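# Phone onto comic book, closed laptop onto its stand

## Task

Put the phone down lying flat with all of it resting on the comic book. Place the closed laptop on the laptop stand with its top face upward and one of its long edges up against the stand's lips. At the end neither gripper may be in contact with the phone or the laptop.

## Robot and tools

Robot: two arms, left_arm and right_arm, each ending in a two-finger gripper. The fingers extend along the gripper's +z axis and spread apart along its y axis. The reported hand point sits between the finger pads, roughly 1 cm short of the tips.

Frame: everything is given in the scene frame. Its origin is at table-top height, halfway between the two arms' nominal bases. +z points up, +x points out across the table, and left_arm is on the +y side. Arm names do not match image left and right. Actual bases are slightly displaced from nominal; a BASES line, if present, gives the calibrated spots. Reported hand positions and orientations can be wrong by a few centimetres, more at long reach.

execute_actions(actions, cameras): actions is a list of actions, and each action is a list of up to 15 rows. Each row is one control step of 1/30 s. If an action has fewer than 15 rows, its last row repeats to fill 15 steps. A row always has 14 numbers in [-1, 1], covering both arms even when one stays still: left_arm dx, dy, dz, rx, ry, rz, opening, then right_arm in the same order. dx to rz are an offset, not a pose. They count from that arm's Hand target as it stood when the action began, along the scene axes, and every row refers to that same start. 1.0 equals 0.6 m of travel or 180 degrees of turn. rx, ry, rz together form one rotation vector, turning about the Hand target's position. A translation longer than 1.0 overall may be shortened. Because each new action starts from the current Hand target, sending the same offset again moves the arm further. The opening is absolute: +1 is fully open (0.094 m) and -1 is closed. An empty actions list just returns the current state and images.

move(target, speed, blend, opening_speed, blocking, cameras): target is either one 14-number row or a list of up to 15 rows, laid out like execute_actions. Every row is an offset from the arms' Hand targets at the start of the move, not from the previous row. Each gripper travels in a straight line and turns the short way round. speed is the path's top speed in m/s, from 0.002 to 4.3 (default 0.25). Rotation may go up to twice that value in rad/s. Give one value, or one per target. blend, in metres, rounds off corners at intermediate targets. opening_speed is in units of the -1..+1 scale per second, at least 0.2; use a low value to close gently. blocking=false returns after about 0.5 s while the move continues. Moves run at most 10 s and ignore obstacles and the other arm. Grippers trail their path and overshoot more at high speed, particularly with the arm stretched out. Route around an arm's own base rather than near it, since passing close can flip the shoulder posture.

wait(seconds): 0 to 10; the arms keep their last command. stop(): brakes a running move. zoom_image(camera, region): camera is cam_head_left or cam_head_right (each 896x504); region is [x0, y0, x1, y1] pixels from the top-left, at most 504x504. finished_scene(scene): ends the current scene, given its number; this is final, so call it only once the goal holds steadily.

Results: each gripper's end_effector_position (m) and end_effector_quat_wxyz; Hand target, which is the last commanded pose after clipping and the base for the next offsets; Tool commands; grip_measured on the opening scale (can read up to about 2.7 mm wide when empty, and narrower than a squeezed part); grip_effort_nm, the gripper motor's effort (negative means closing), not a pad force; joint positions, velocities and torques (torque readings 3 and 4 wrap at ±28 N m). Joint velocities marked "within noise" mean the arm is still. A move adds a "move:" line giving its ending: done, off_target, moving, held or fault, plus limits such as paced (the sent pose was clipped) or held (steps withheld). done means at rest within 10 mm and 2 degrees of target. Neither done nor off_target tells you whether a gripper is touching something.

Control quirks: the commanded orientation is limited to within 40 degrees of the measured one at each step. Friction and gravity can leave a gripper a centimetre or more from its command with no contact. Waiting does not close that gap; resend, or add the remaining distance as an offset. An arm blocked by an object keeps pushing until commanded away. Send all six pose numbers as 0 to re-command its Hand target, or aim past the gripper back out of contact. A 0 in the opening slot is a real command, so repeat the present opening to keep a gripper unchanged.

Gripping: the fingers squeeze hard (roughly 50 to 64 N per pad), reaching full force about 0.05 below the reading at first touch. To release, command an opening well above grip_measured.

Avoid: anything ending up off the table, letting go of moving objects, fast impacts, and hard pressing. Never let the arms collide or let one gripper close on the other's fingers; that can fail the task. The clearance check does not guard gripper-to-gripper contact. Keep loads short and arms not long stretched; hot motors (MOTOR HOT line) can reach 100 °C and cause an OVER-TEMPERATURE FAULT that drops that arm for 30 to 60 s. Loose objects may occasionally get bumped by outside forces.

Each tool is called after "Request:" by a JSON object that holds its "op" and its "data", one argument or row to a line.

## Session

Request:
{"op": "execute_actions", "data": {
  "actions": []
}}

Scene clock: 0.00 s.
left_arm: end_effector_position=(+0.4917, +0.7724, +0.2723) grip_measured=+1.000 grip_effort_nm=n/a end_effector_quat_wxyz=(+0.538, +0.343, +0.763, +0.102) | right_arm: end_effector_position=(+0.0817, -0.5453, +0.1551) grip_measured=+1.000 grip_effort_nm=n/a end_effector_quat_wxyz=(-0.018, +0.931, +0.365, +0.017)
Joint positions: left_arm=[1.045 1.959 1.826 -0.901 1.086 1.589 0.094] | right_arm=[-1.159 1.068 0.818 -1.355 -0.035 1.239 0.094]
Joint velocities: within noise
Joint torques (N m): no reading
Motor temperatures (°C): left_arm=[23 25 27 24 28 25 28] | right_arm=[27 30 27 25 24 24 25]
Heat: left arm: hottest wrist yaw 28 °C; right arm: hottest shoulder 30 °C.
Hand target: left_arm +0.4939, +0.7763, +0.2941; +0.539, +0.352, +0.755, +0.121 | right_arm +0.0850, -0.5527, +0.1634; -0.006, +0.931, +0.366, +0.017
Tool commands: left_gripper/opening=+1.0 right_gripper/opening=+1.0

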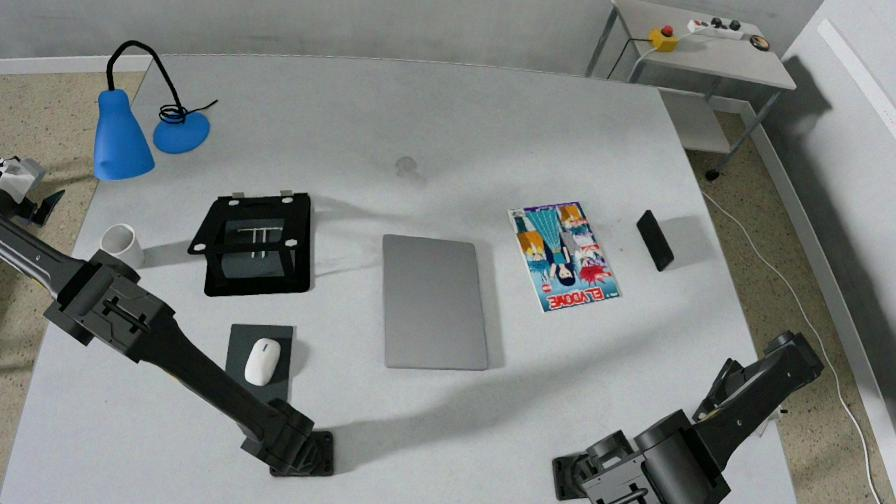

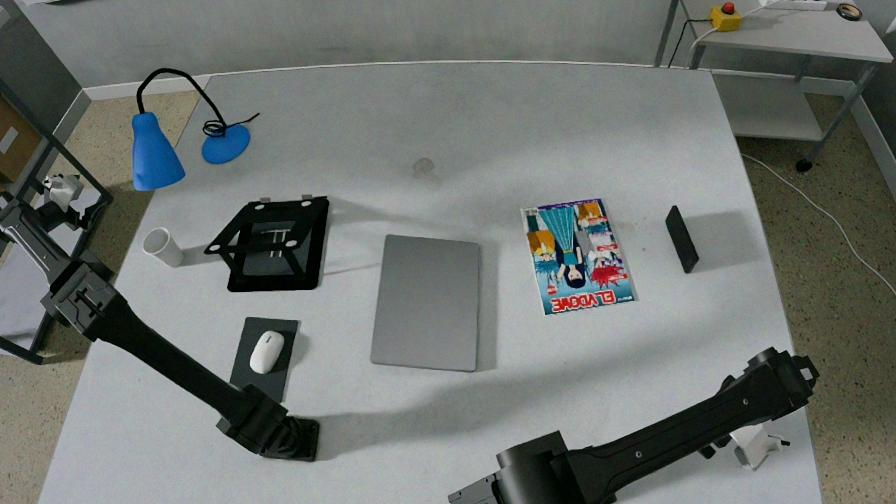

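Request:
{"op": "zoom_image", "data": {
  "camera": "cam_head_left",
  "region": [170, 170, 350, 310]
}}

Request:
{"op": "zoom_image", "data": {
  "camera": "cam_head_right",
  "region": [170, 170, 350, 310]
}}

Request:
{"op": "zoom_image", "data": {
  "camera": "cam_head_left",
  "region": [480, 180, 700, 330]
}}

Request:
{"op": "zoom_image", "data": {
  "camera": "cam_head_right",
  "region": [500, 180, 720, 330]
}}

Request:
{"op": "zoom_image", "data": {
  "camera": "cam_head_left",
  "region": [360, 210, 520, 390]
}}

Request:
{"op": "zoom_image", "data": {
  "camera": "cam_head_right",
  "region": [360, 210, 520, 390]
}}

Request:
{"op": "zoom_image", "data": {
  "camera": "cam_head_left",
  "region": [540, 300, 896, 504]
}}

Scaled by 2.800.

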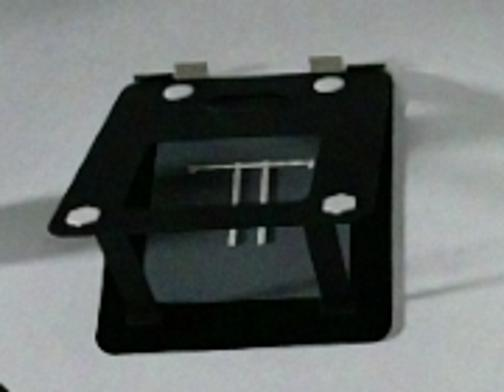

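Scaled by 2.800.

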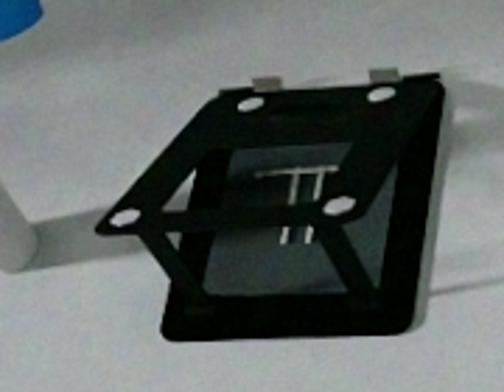

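Scaled by 2.291.

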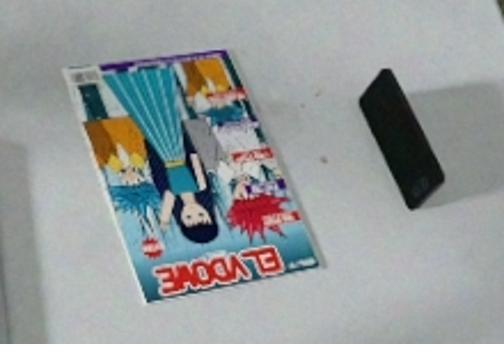

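Scaled by 2.291.

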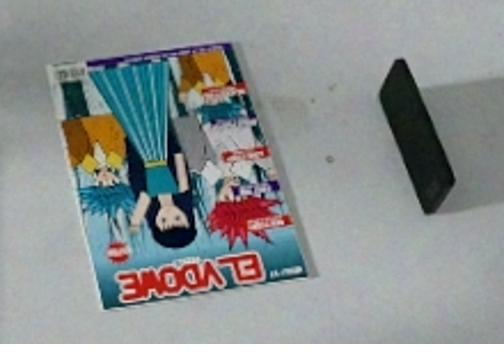

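Scaled by 2.800.

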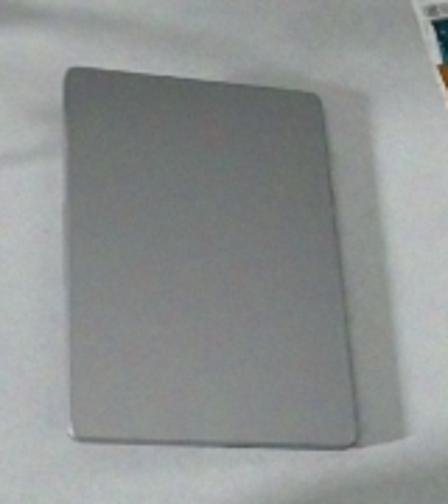

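Scaled by 2.800.

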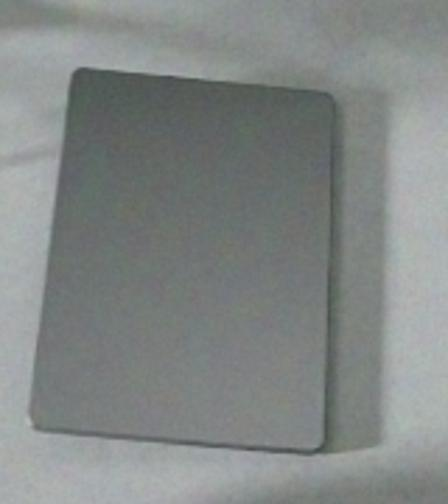

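Scaled by 1.416.

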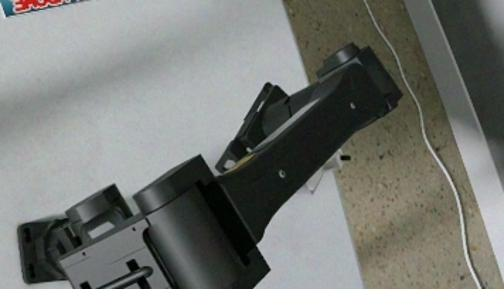

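Request:
{"op": "zoom_image", "data": {
  "camera": "cam_head_left",
  "region": [430, 320, 530, 390]
}}

Request:
{"op": "zoom_image", "data": {
  "camera": "cam_head_right",
  "region": [430, 320, 530, 390]
}}

Request:
{"op": "zoom_image", "data": {
  "camera": "cam_head_right",
  "region": [350, 320, 450, 390]
}}

Request:
{"op": "zoom_image", "data": {
  "camera": "cam_head_right",
  "region": [640, 190, 740, 290]
}}

Request:
{"op": "zoom_image", "data": {
  "camera": "cam_head_left",
  "region": [620, 190, 720, 290]
}}

Request:
{"op": "zoom_image", "data": {
  "camera": "cam_head_right",
  "region": [200, 180, 340, 300]
}}

Request:
{"op": "zoom_image", "data": {
  "camera": "cam_head_left",
  "region": [360, 220, 500, 300]
}}

Scaled by 5.040.

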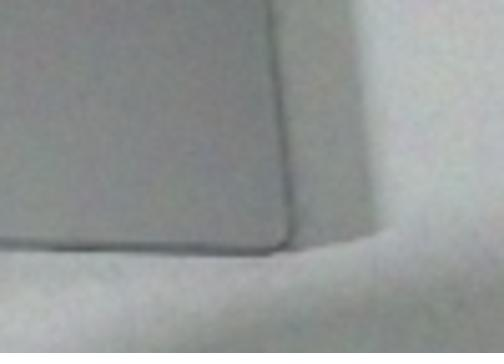

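Scaled by 5.040.

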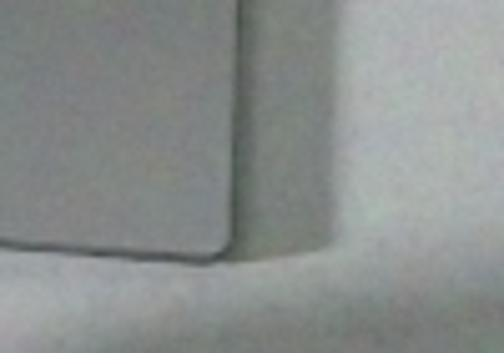

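Scaled by 5.040.

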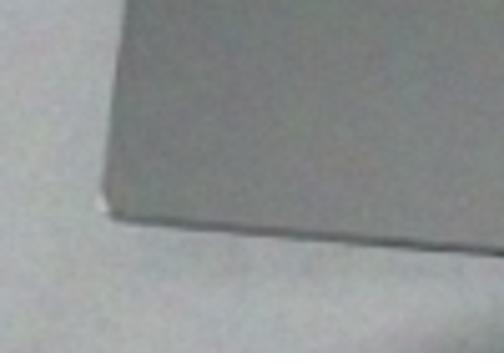

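Scaled by 5.040.

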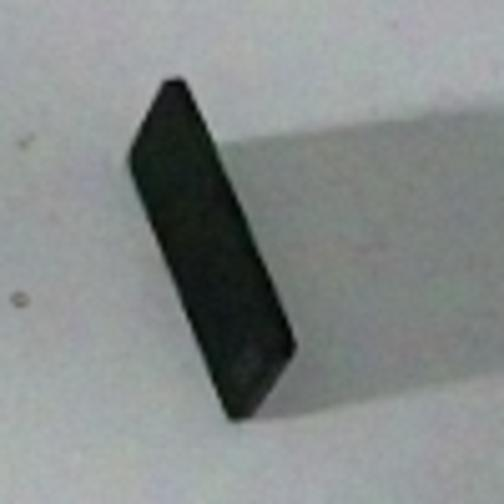

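Scaled by 5.040.

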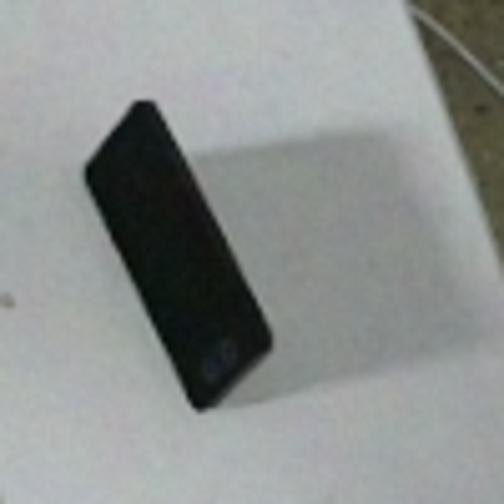

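Scaled by 3.600.

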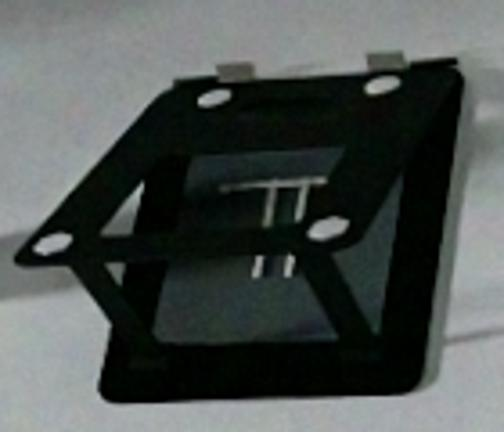

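Scaled by 3.600.

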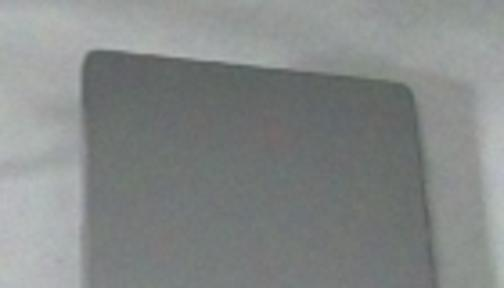

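Request:
{"op": "move", "data": {
  "target": [0,0,0,0,0,0,1, 0.66,0.1,0.2,0,0,-0.161,1]
}}

Request:
{"op": "zoom_image", "data": {
  "camera": "cam_head_left",
  "region": [500, 130, 800, 330]
}}

Request:
{"op": "zoom_image", "data": {
  "camera": "cam_head_right",
  "region": [500, 130, 800, 330]
}}

Scene clock: 57.10 s.
left_arm: end_effector_position=(+0.4917, +0.7724, +0.2723) grip_measured=+1.000 grip_effort_nm=0.022 end_effector_quat_wxyz=(+0.538, +0.343, +0.763, +0.102) | right_arm: end_effector_position=(+0.4649, -0.4902, +0.2741) grip_measured=+1.000 grip_effort_nm=-0.012 end_effector_quat_wxyz=(-0.068, +0.943, +0.323, +0.050)
Joint positions: left_arm=[1.045 1.959 1.826 -0.901 1.086 1.589 0.094] | right_arm=[-0.41 1.727 1.789 -1.649 -0.167 2.075 0.094]
Joint velocities: within noise
Joint torques (N m): left_arm=[-1.67 -23.3 13.53 1.14 0.47 0] | right_arm=[0.85 -16.67 12.7 -0.36 -0.08 0.23]
Motor temperatures (°C): left_arm=[23 29 32 24 28 24 27] | right_arm=[27 31 36 25 24 24 25]
Heat: left arm: hottest elbow 32 °C; right arm: hottest elbow 36 °C.
Hand target: left_arm +0.4939, +0.7763, +0.2941; +0.539, +0.352, +0.755, +0.121 | right_arm +0.4810, -0.4927, +0.2836; -0.002, +0.992, +0.121, +0.018
Off the commanded pose: left_arm 0.022 m, 3 deg | right_arm 0.019 m, 25 deg.
joint sent to its limit (right arm) — joint 6 (wrist roll), upper limit. The joint targets are off in orientation, not in position.
move: off_target (left_arm, right_arm)

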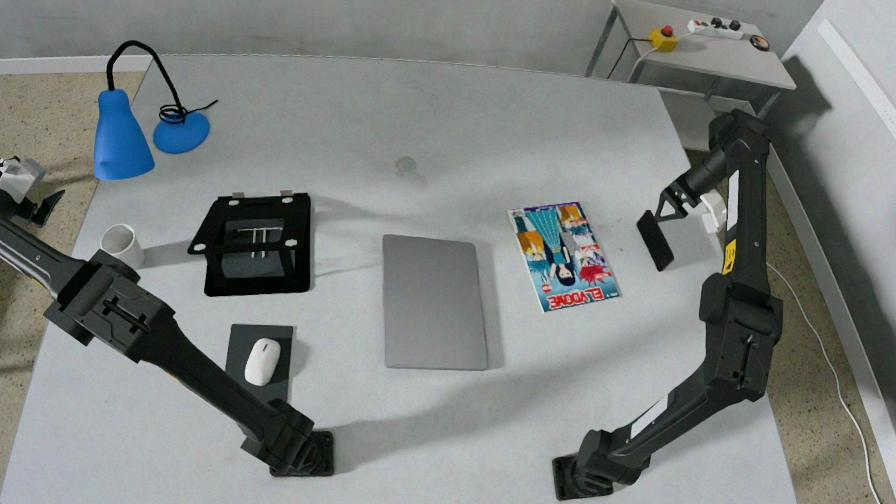

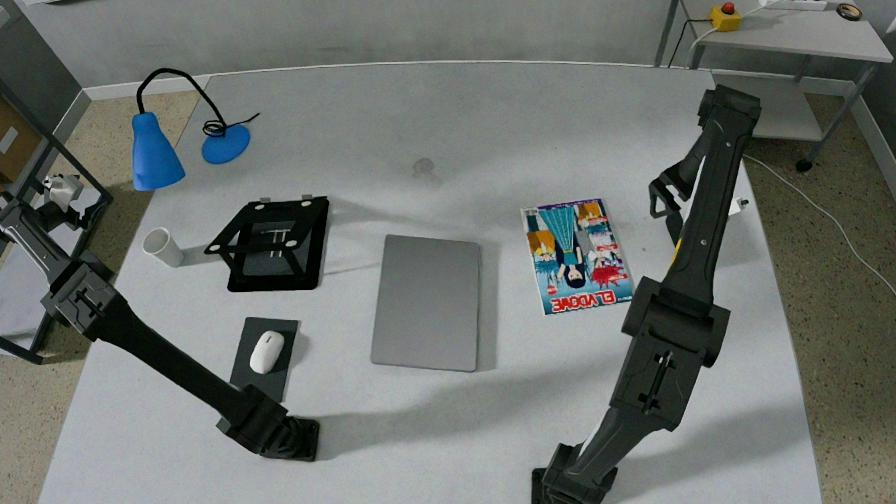

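Scaled by 1.680.

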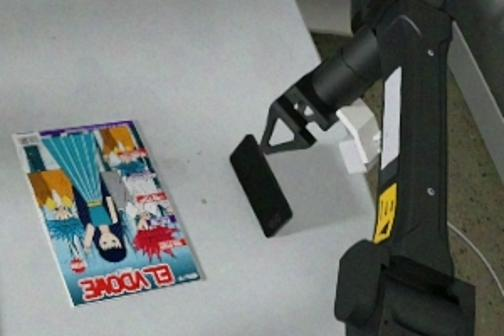

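Scaled by 1.680.

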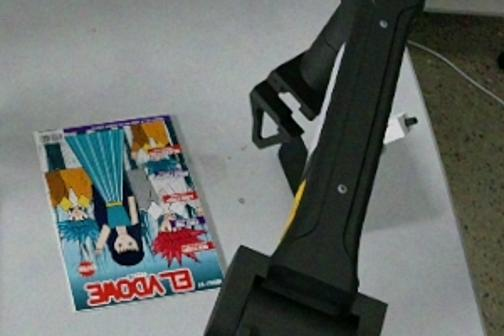

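Request:
{"op": "move", "data": {
  "target": [0,0,0,0,0,0,1, -0.05,0.0,-0.1,0,0,0.98,1]
}}

Request:
{"op": "zoom_image", "data": {
  "camera": "cam_head_left",
  "region": [560, 100, 800, 300]
}}

Request:
{"op": "zoom_image", "data": {
  "camera": "cam_head_right",
  "region": [560, 100, 800, 300]
}}

Scene clock: 73.60 s.
left_arm: end_effector_position=(+0.4917, +0.7724, +0.2723) grip_measured=+1.000 grip_effort_nm=0.022 end_effector_quat_wxyz=(+0.538, +0.343, +0.763, +0.102) | right_arm: end_effector_position=(+0.4517, -0.4995, +0.2187) grip_measured=+1.000 grip_effort_nm=-0.017 end_effector_quat_wxyz=(-0.026, -0.080, +0.996, +0.003)
Joint positions: left_arm=[1.045 1.959 1.826 -0.901 1.086 1.589 0.094] | right_arm=[-0.375 1.728 1.65 -1.542 0.018 -0.53 0.094]
Joint velocities: within noise
Joint torques (N m): left_arm=[-1.38 -22.95 13.72 0.98 0.53 -0.05] | right_arm=[1.32 -20.89 7.21 0.4 0 0.09]
Motor temperatures (°C): left_arm=[23 30 33 24 28 24 27] | right_arm=[27 32 38 25 24 24 25]
Heat: left arm: hottest elbow 33 °C; right arm: hottest elbow 38 °C.
Hand target: left_arm +0.4939, +0.7763, +0.2941; +0.539, +0.352, +0.755, +0.121 | right_arm +0.4510, -0.4928, +0.2236; -0.018, -0.090, +0.996, -0.001
Off the commanded pose: left_arm 0.022 m, 3 deg | right_arm 0.009 m, 1 deg.
move: off_target (left_arm)

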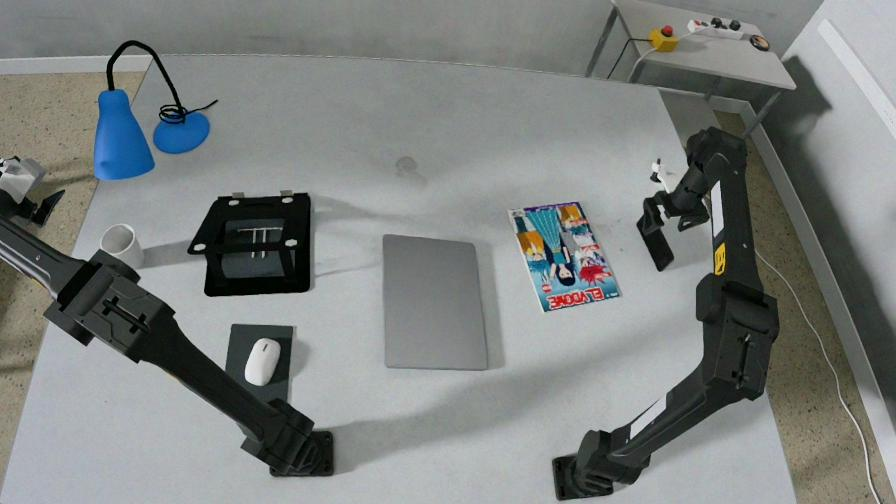

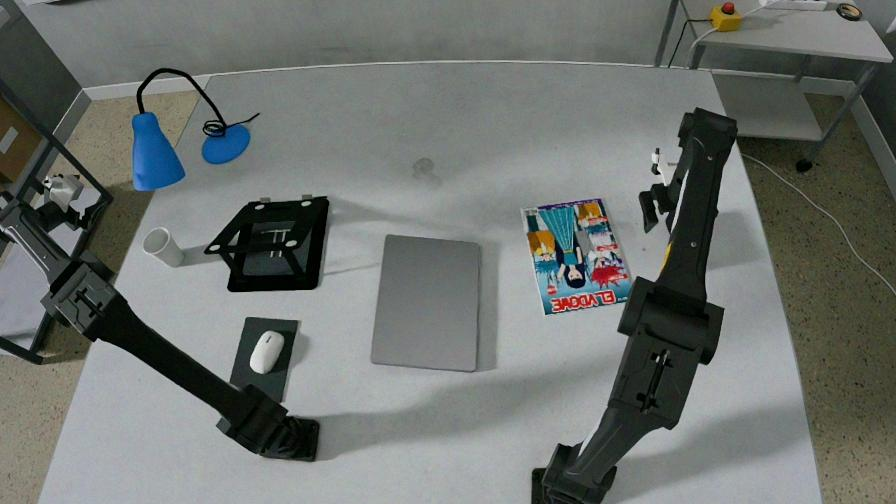

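Scaled by 2.100.

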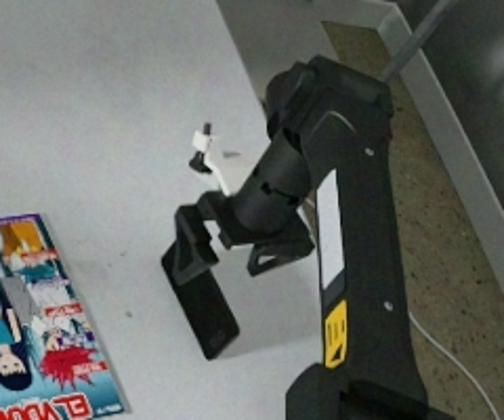

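Scaled by 2.100.

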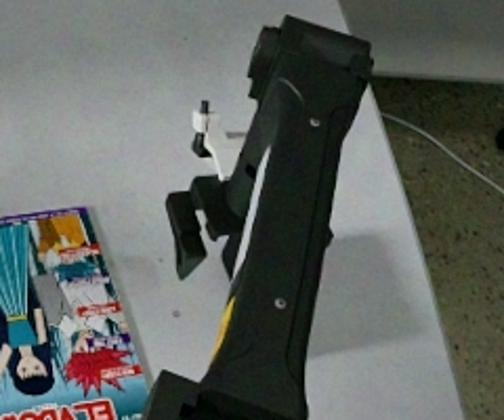

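Request:
{"op": "move", "data": {
  "target": [0,0,0,0,0,0,1, 0,0.02,-0.15,0,0,0,1]
}}

Request:
{"op": "zoom_image", "data": {
  "camera": "cam_head_left",
  "region": [590, 150, 740, 290]
}}

Request:
{"op": "zoom_image", "data": {
  "camera": "cam_head_right",
  "region": [590, 150, 740, 290]
}}

Scene clock: 80.70 s.
left_arm: end_effector_position=(+0.4917, +0.7724, +0.2723) grip_measured=+1.000 grip_effort_nm=0.027 end_effector_quat_wxyz=(+0.538, +0.343, +0.763, +0.102) | right_arm: end_effector_position=(+0.4496, -0.4864, +0.1473) grip_measured=+1.000 grip_effort_nm=-0.022 end_effector_quat_wxyz=(-0.010, -0.088, +0.996, -0.006)
Joint positions: left_arm=[1.045 1.959 1.826 -0.901 1.086 1.589 0.094] | right_arm=[-0.353 1.72 1.45 -1.314 0.018 -0.524 0.094]
Joint velocities: within noise
Joint torques (N m): left_arm=[-1.73 -23.94 13.65 1.24 0.49 -0.03] | right_arm=[1.26 -16.44 7.45 0.46 -0.01 0.2]
Motor temperatures (°C): left_arm=[23 30 33 24 28 24 27] | right_arm=[27 32 37 25 24 23 25]
Heat: left arm: hottest elbow 33 °C; right arm: hottest elbow 37 °C.
Hand target: left_arm +0.4940, +0.7763, +0.2938; +0.539, +0.352, +0.755, +0.121 | right_arm +0.4509, -0.4806, +0.1334; -0.018, -0.090, +0.996, -0.001
Off the commanded pose: left_arm 0.022 m, 3 deg | right_arm 0.015 m, 1 deg.
move: off_target (left_arm, right_arm)

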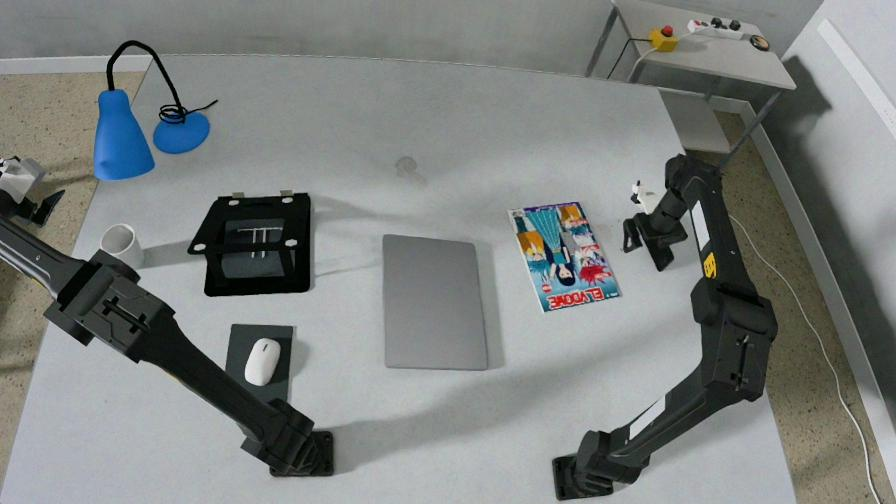

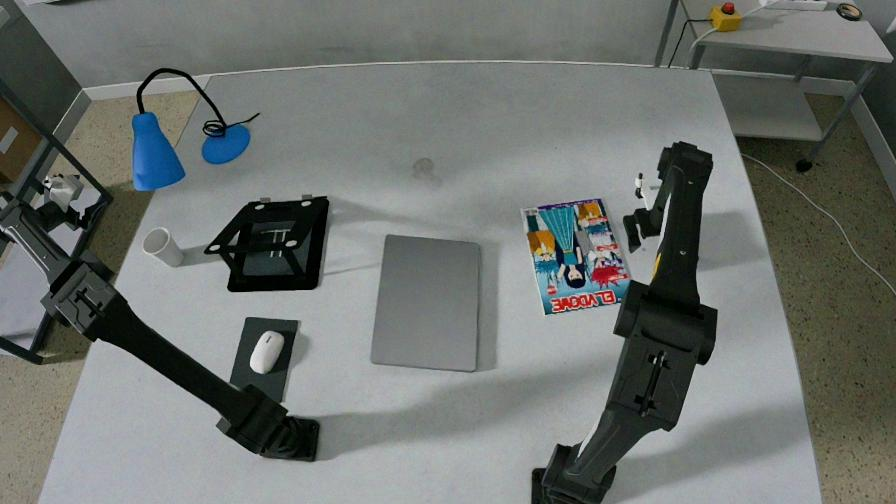

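Scaled by 3.360.

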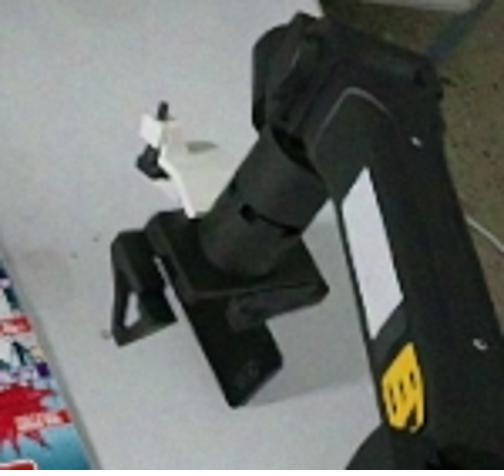

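Scaled by 3.360.

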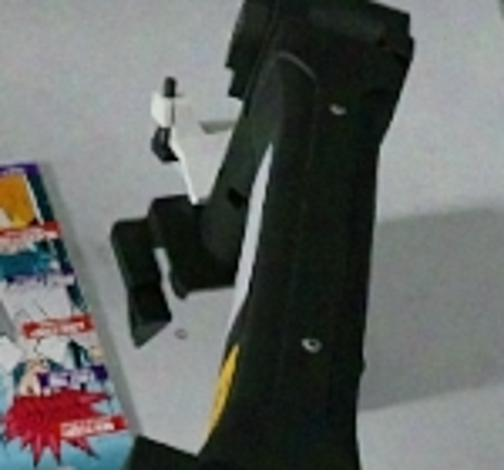

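Request:
{"op": "move", "data": {
  "target": [0,0,0,0,0,0,1, 0.105,-0.113,0.02,0,0,0,1]
}}

Request:
{"op": "zoom_image", "data": {
  "camera": "cam_head_left",
  "region": [600, 130, 750, 290]
}}

Request:
{"op": "zoom_image", "data": {
  "camera": "cam_head_right",
  "region": [620, 130, 770, 290]
}}

Scene clock: 93.47 s.
left_arm: end_effector_position=(+0.4917, +0.7724, +0.2723) grip_measured=+1.000 grip_effort_nm=0.022 end_effector_quat_wxyz=(+0.538, +0.343, +0.763, +0.102) | right_arm: end_effector_position=(+0.4980, -0.5399, +0.1406) grip_measured=+1.000 grip_effort_nm=-0.017 end_effector_quat_wxyz=(-0.026, -0.088, +0.996, +0.003)
Joint positions: left_arm=[1.045 1.959 1.826 -0.901 1.086 1.589 0.094] | right_arm=[-0.411 1.914 1.708 -1.414 0.02 -0.581 0.094]
Joint velocities: within noise
Joint torques (N m): left_arm=[-1.14 -24 13.71 1.02 0.53 0.01] | right_arm=[0.32 -19.49 12.44 -0.28 0.01 0.05]
Motor temperatures (°C): left_arm=[23 30 33 24 28 24 27] | right_arm=[27 32 36 25 24 23 25]
Heat: left arm: hottest elbow 33 °C; right arm: hottest elbow 36 °C.
Hand target: left_arm +0.4940, +0.7763, +0.2938; +0.539, +0.352, +0.755, +0.121 | right_arm +0.5140, -0.5485, +0.1456; -0.018, -0.090, +0.996, -0.001
Off the commanded pose: left_arm 0.022 m, 3 deg | right_arm 0.019 m, 1 deg.
move: off_target (left_arm, right_arm)

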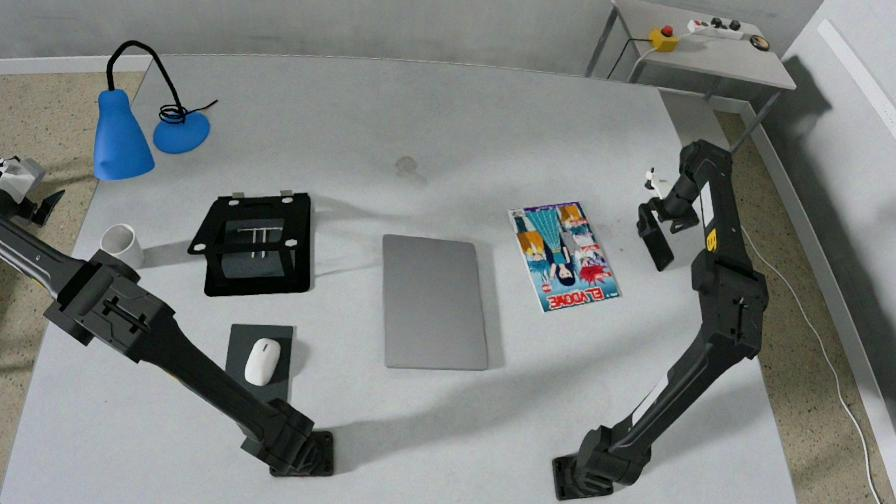

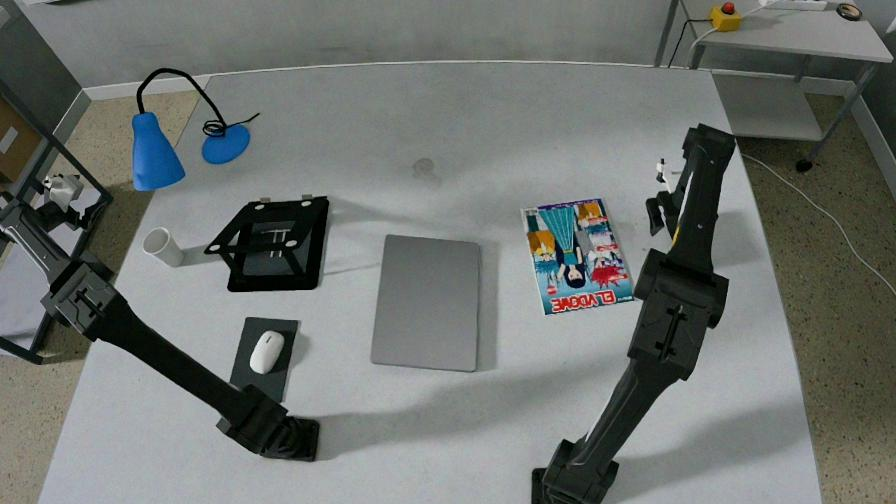

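Scaled by 3.150.

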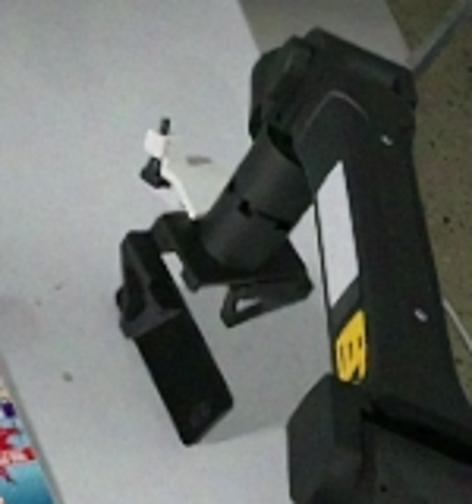

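Scaled by 3.150.

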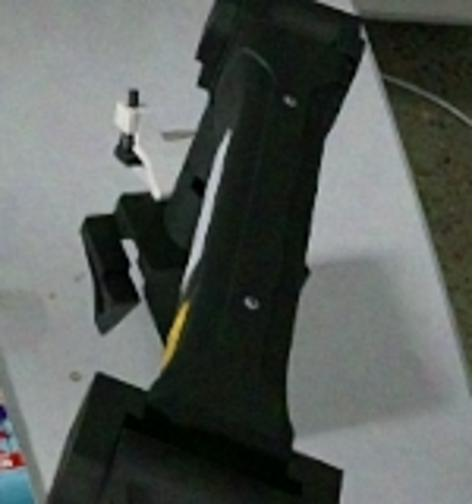

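Request:
{"op": "move", "data": {
  "target": [0,0,0,0,0,0,1, 0.08,-0.075,0.0,0,0,0,1]
}}

Request:
{"op": "zoom_image", "data": {
  "camera": "cam_head_left",
  "region": [600, 130, 750, 290]
}}

Request:
{"op": "zoom_image", "data": {
  "camera": "cam_head_right",
  "region": [620, 130, 770, 290]
}}

Scene clock: 108.13 s.
left_arm: end_effector_position=(+0.4917, +0.7724, +0.2723) grip_measured=+1.000 grip_effort_nm=0.022 end_effector_quat_wxyz=(+0.538, +0.343, +0.763, +0.102) | right_arm: end_effector_position=(+0.5499, -0.5821, +0.1421) grip_measured=+1.000 grip_effort_nm=-0.022 end_effector_quat_wxyz=(-0.026, -0.090, +0.996, +0.004)
Joint positions: left_arm=[1.045 1.959 1.826 -0.901 1.086 1.589 0.094] | right_arm=[-0.44 2.099 2.006 -1.527 0.02 -0.614 0.094]
Joint velocities: within noise
Joint torques (N m): left_arm=[-1.2 -23.94 13.75 0.9 0.49 -0.01] | right_arm=[-0.15 -22.59 12.7 -0.4 0.04 0.09]
Motor temperatures (°C): left_arm=[23 30 34 24 28 24 27] | right_arm=[27 34 39 25 24 23 25]
Heat: left arm: hottest elbow 34 °C; right arm: hottest elbow 39 °C.
Hand target: left_arm +0.4939, +0.7763, +0.2941; +0.539, +0.352, +0.755, +0.121 | right_arm +0.5618, -0.5936, +0.1455; -0.018, -0.090, +0.996, -0.001
Off the commanded pose: left_arm 0.022 m, 3 deg | right_arm 0.017 m, 1 deg.
move: off_target (left_arm, right_arm)

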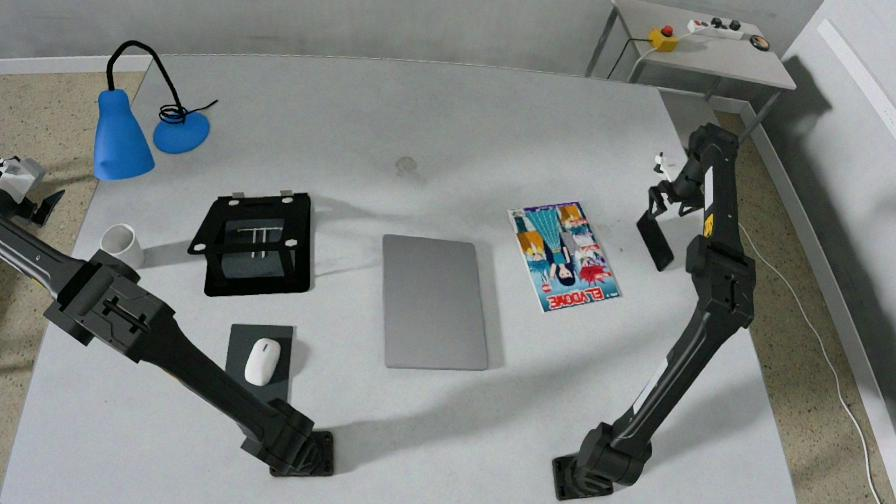

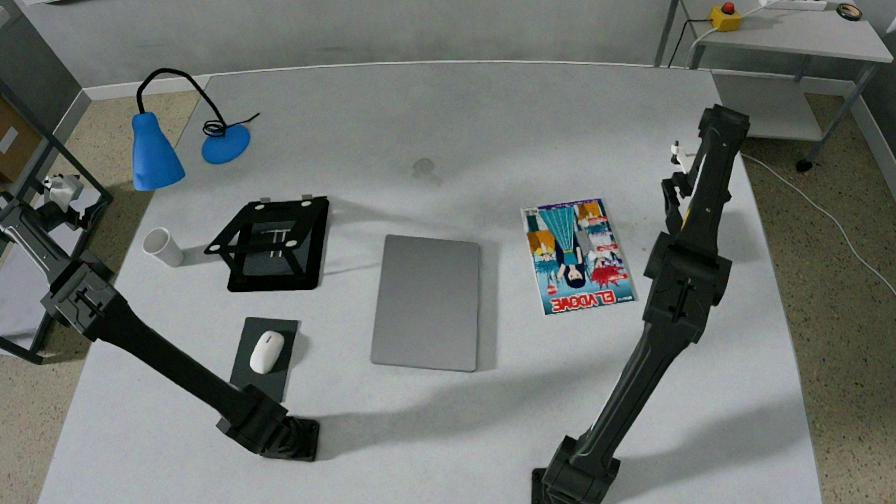

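Scaled by 3.150.

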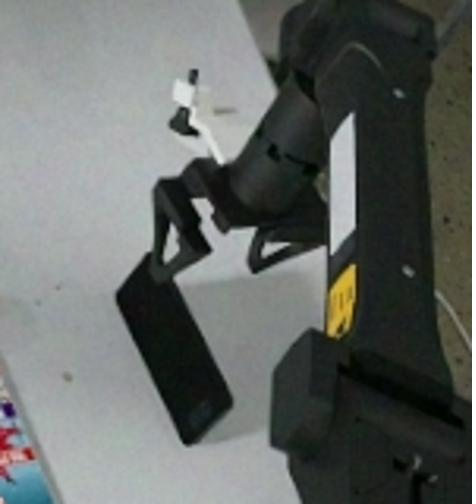

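Scaled by 3.150.

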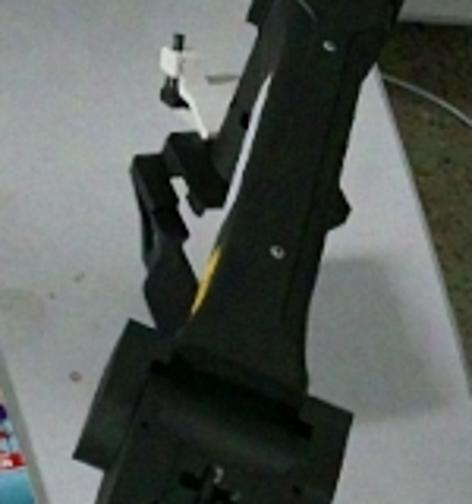

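Request:
{"op": "move", "data": {
  "target": [0,0,0,0,0,0,1, 0.0,-0.03,-0.05,0,0,0,1]
}}

Request:
{"op": "zoom_image", "data": {
  "camera": "cam_head_left",
  "region": [600, 130, 750, 290]
}}

Request:
{"op": "zoom_image", "data": {
  "camera": "cam_head_right",
  "region": [620, 130, 770, 290]
}}

Scene clock: 112.60 s.
left_arm: end_effector_position=(+0.4917, +0.7724, +0.2723) grip_measured=+1.000 grip_effort_nm=0.027 end_effector_quat_wxyz=(+0.538, +0.343, +0.763, +0.102) | right_arm: end_effector_position=(+0.5505, -0.5996, +0.1175) grip_measured=+1.000 grip_effort_nm=-0.022 end_effector_quat_wxyz=(-0.028, -0.090, +0.996, +0.006)
Joint positions: left_arm=[1.045 1.959 1.826 -0.901 1.086 1.589 0.094] | right_arm=[-0.464 2.138 2.006 -1.493 0.02 -0.638 0.094]
Joint velocities: within noise
Joint torques (N m): left_arm=[-1.61 -23.18 13.67 0.99 0.47 -0.01] | right_arm=[-0.21 -24.12 11.45 0.36 0.07 0.08]
Motor temperatures (°C): left_arm=[23 31 34 24 28 24 27] | right_arm=[27 35 40 25 24 23 25]
Heat: left arm: hottest elbow 34 °C; right arm: hottest elbow 40 °C.
Hand target: left_arm +0.4939, +0.7763, +0.2941; +0.539, +0.352, +0.755, +0.121 | right_arm +0.5619, -0.6115, +0.1156; -0.018, -0.090, +0.996, -0.001
Off the commanded pose: left_arm 0.022 m, 3 deg | right_arm 0.017 m, 1 deg.
move: off_target (left_arm, right_arm)

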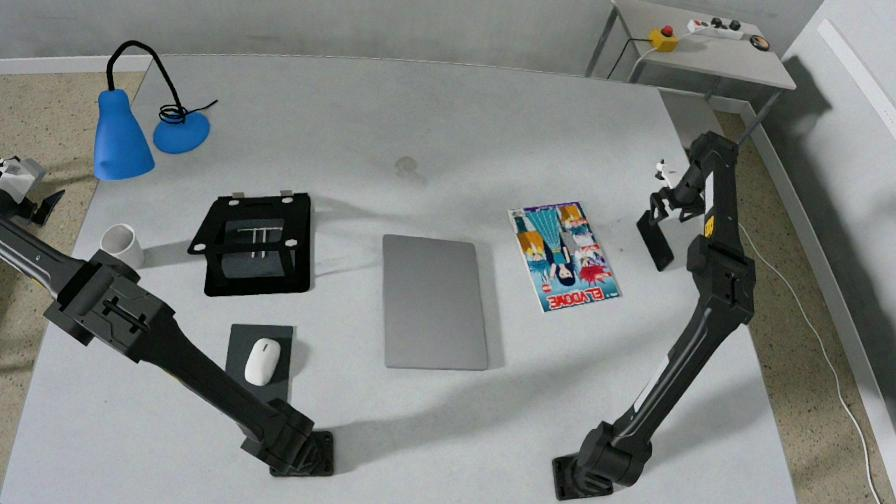

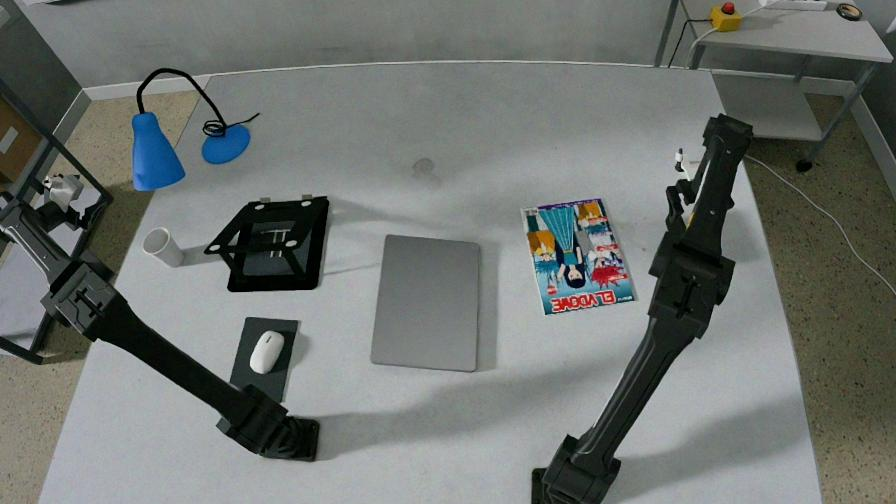

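Scaled by 3.150.

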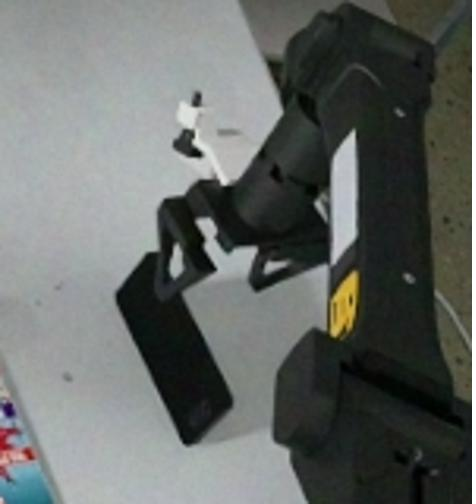

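Scaled by 3.150.

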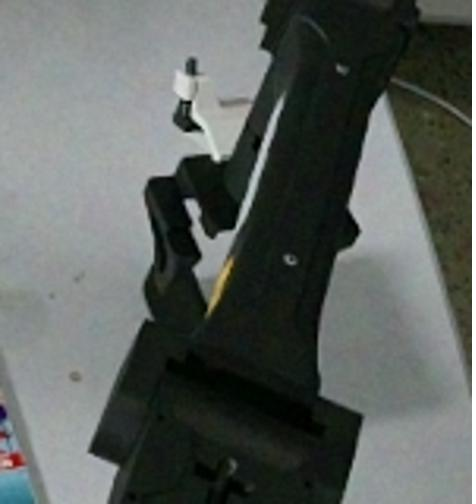

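Request:
{"op": "move", "data": {
  "target": [0,0,0,0,0,0,1, 0.0,-0.008,-0.088,0,0,0,1],
  "speed": 0.12
}}

Request:
{"op": "zoom_image", "data": {
  "camera": "cam_head_left",
  "region": [600, 150, 750, 290]
}}

Request:
{"op": "zoom_image", "data": {
  "camera": "cam_head_right",
  "region": [620, 150, 770, 290]
}}

Scene clock: 121.00 s.
left_arm: end_effector_position=(+0.4917, +0.7724, +0.2723) grip_measured=+1.000 grip_effort_nm=0.022 end_effector_quat_wxyz=(+0.538, +0.343, +0.763, +0.102) | right_arm: end_effector_position=(+0.5666, -0.6087, +0.0836) grip_measured=+1.000 grip_effort_nm=-0.022 end_effector_quat_wxyz=(-0.008, -0.092, +0.996, -0.007)
Joint positions: left_arm=[1.045 1.959 1.826 -0.901 1.086 1.589 0.094] | right_arm=[-0.465 2.176 1.981 -1.382 0.02 -0.645 0.094]
Joint velocities: within noise
Joint torques (N m): left_arm=[-1.44 -23 13.81 1.21 0.44 -0.04] | right_arm=[-0.38 -23.82 7.54 0.46 0.05 0.09]
Motor temperatures (°C): left_arm=[23 31 34 24 28 24 27] | right_arm=[27 36 41 25 24 23 25]
Heat: left arm: hottest elbow 34 °C; right arm: hottest elbow 41 °C.
Hand target: left_arm +0.4939, +0.7763, +0.2941; +0.539, +0.352, +0.755, +0.121 | right_arm +0.5619, -0.6164, +0.0629; -0.018, -0.090, +0.996, -0.001
Off the commanded pose: left_arm 0.022 m, 3 deg | right_arm 0.023 m, 1 deg.
move: off_target (left_arm, right_arm)

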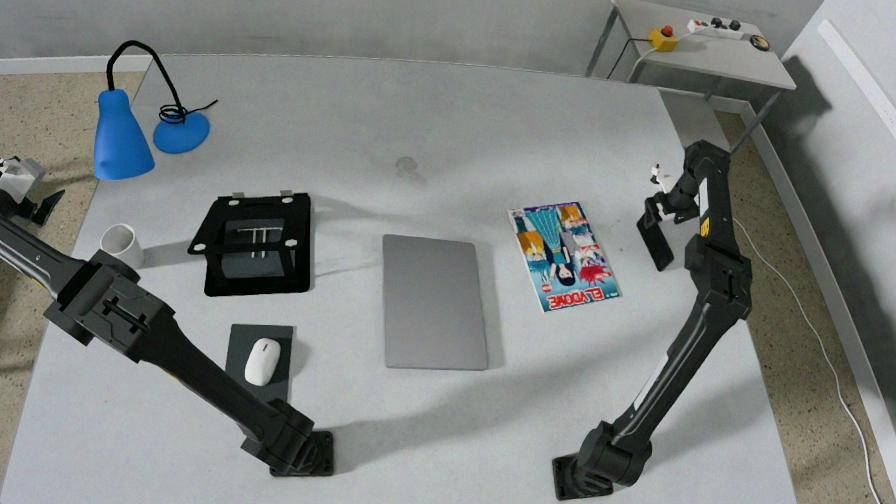

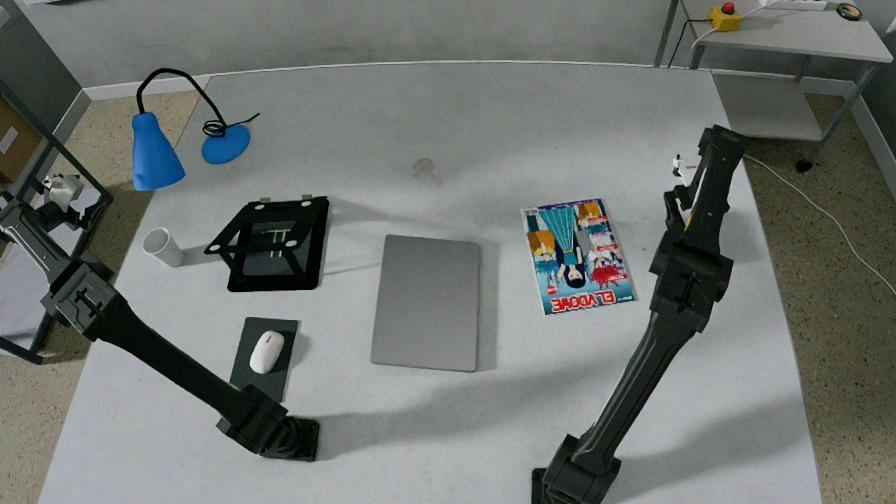

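Scaled by 3.360.

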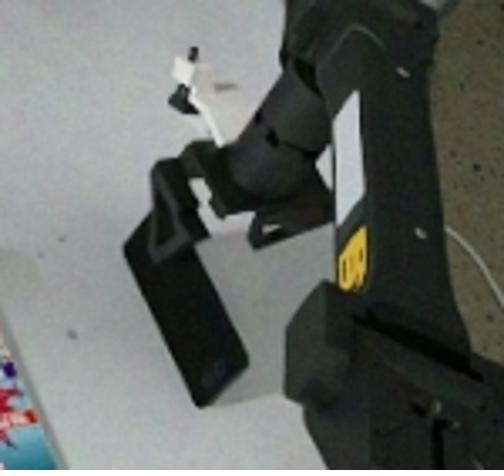

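Scaled by 3.360.

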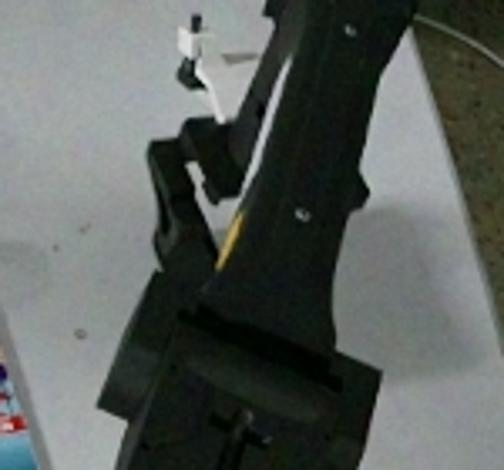

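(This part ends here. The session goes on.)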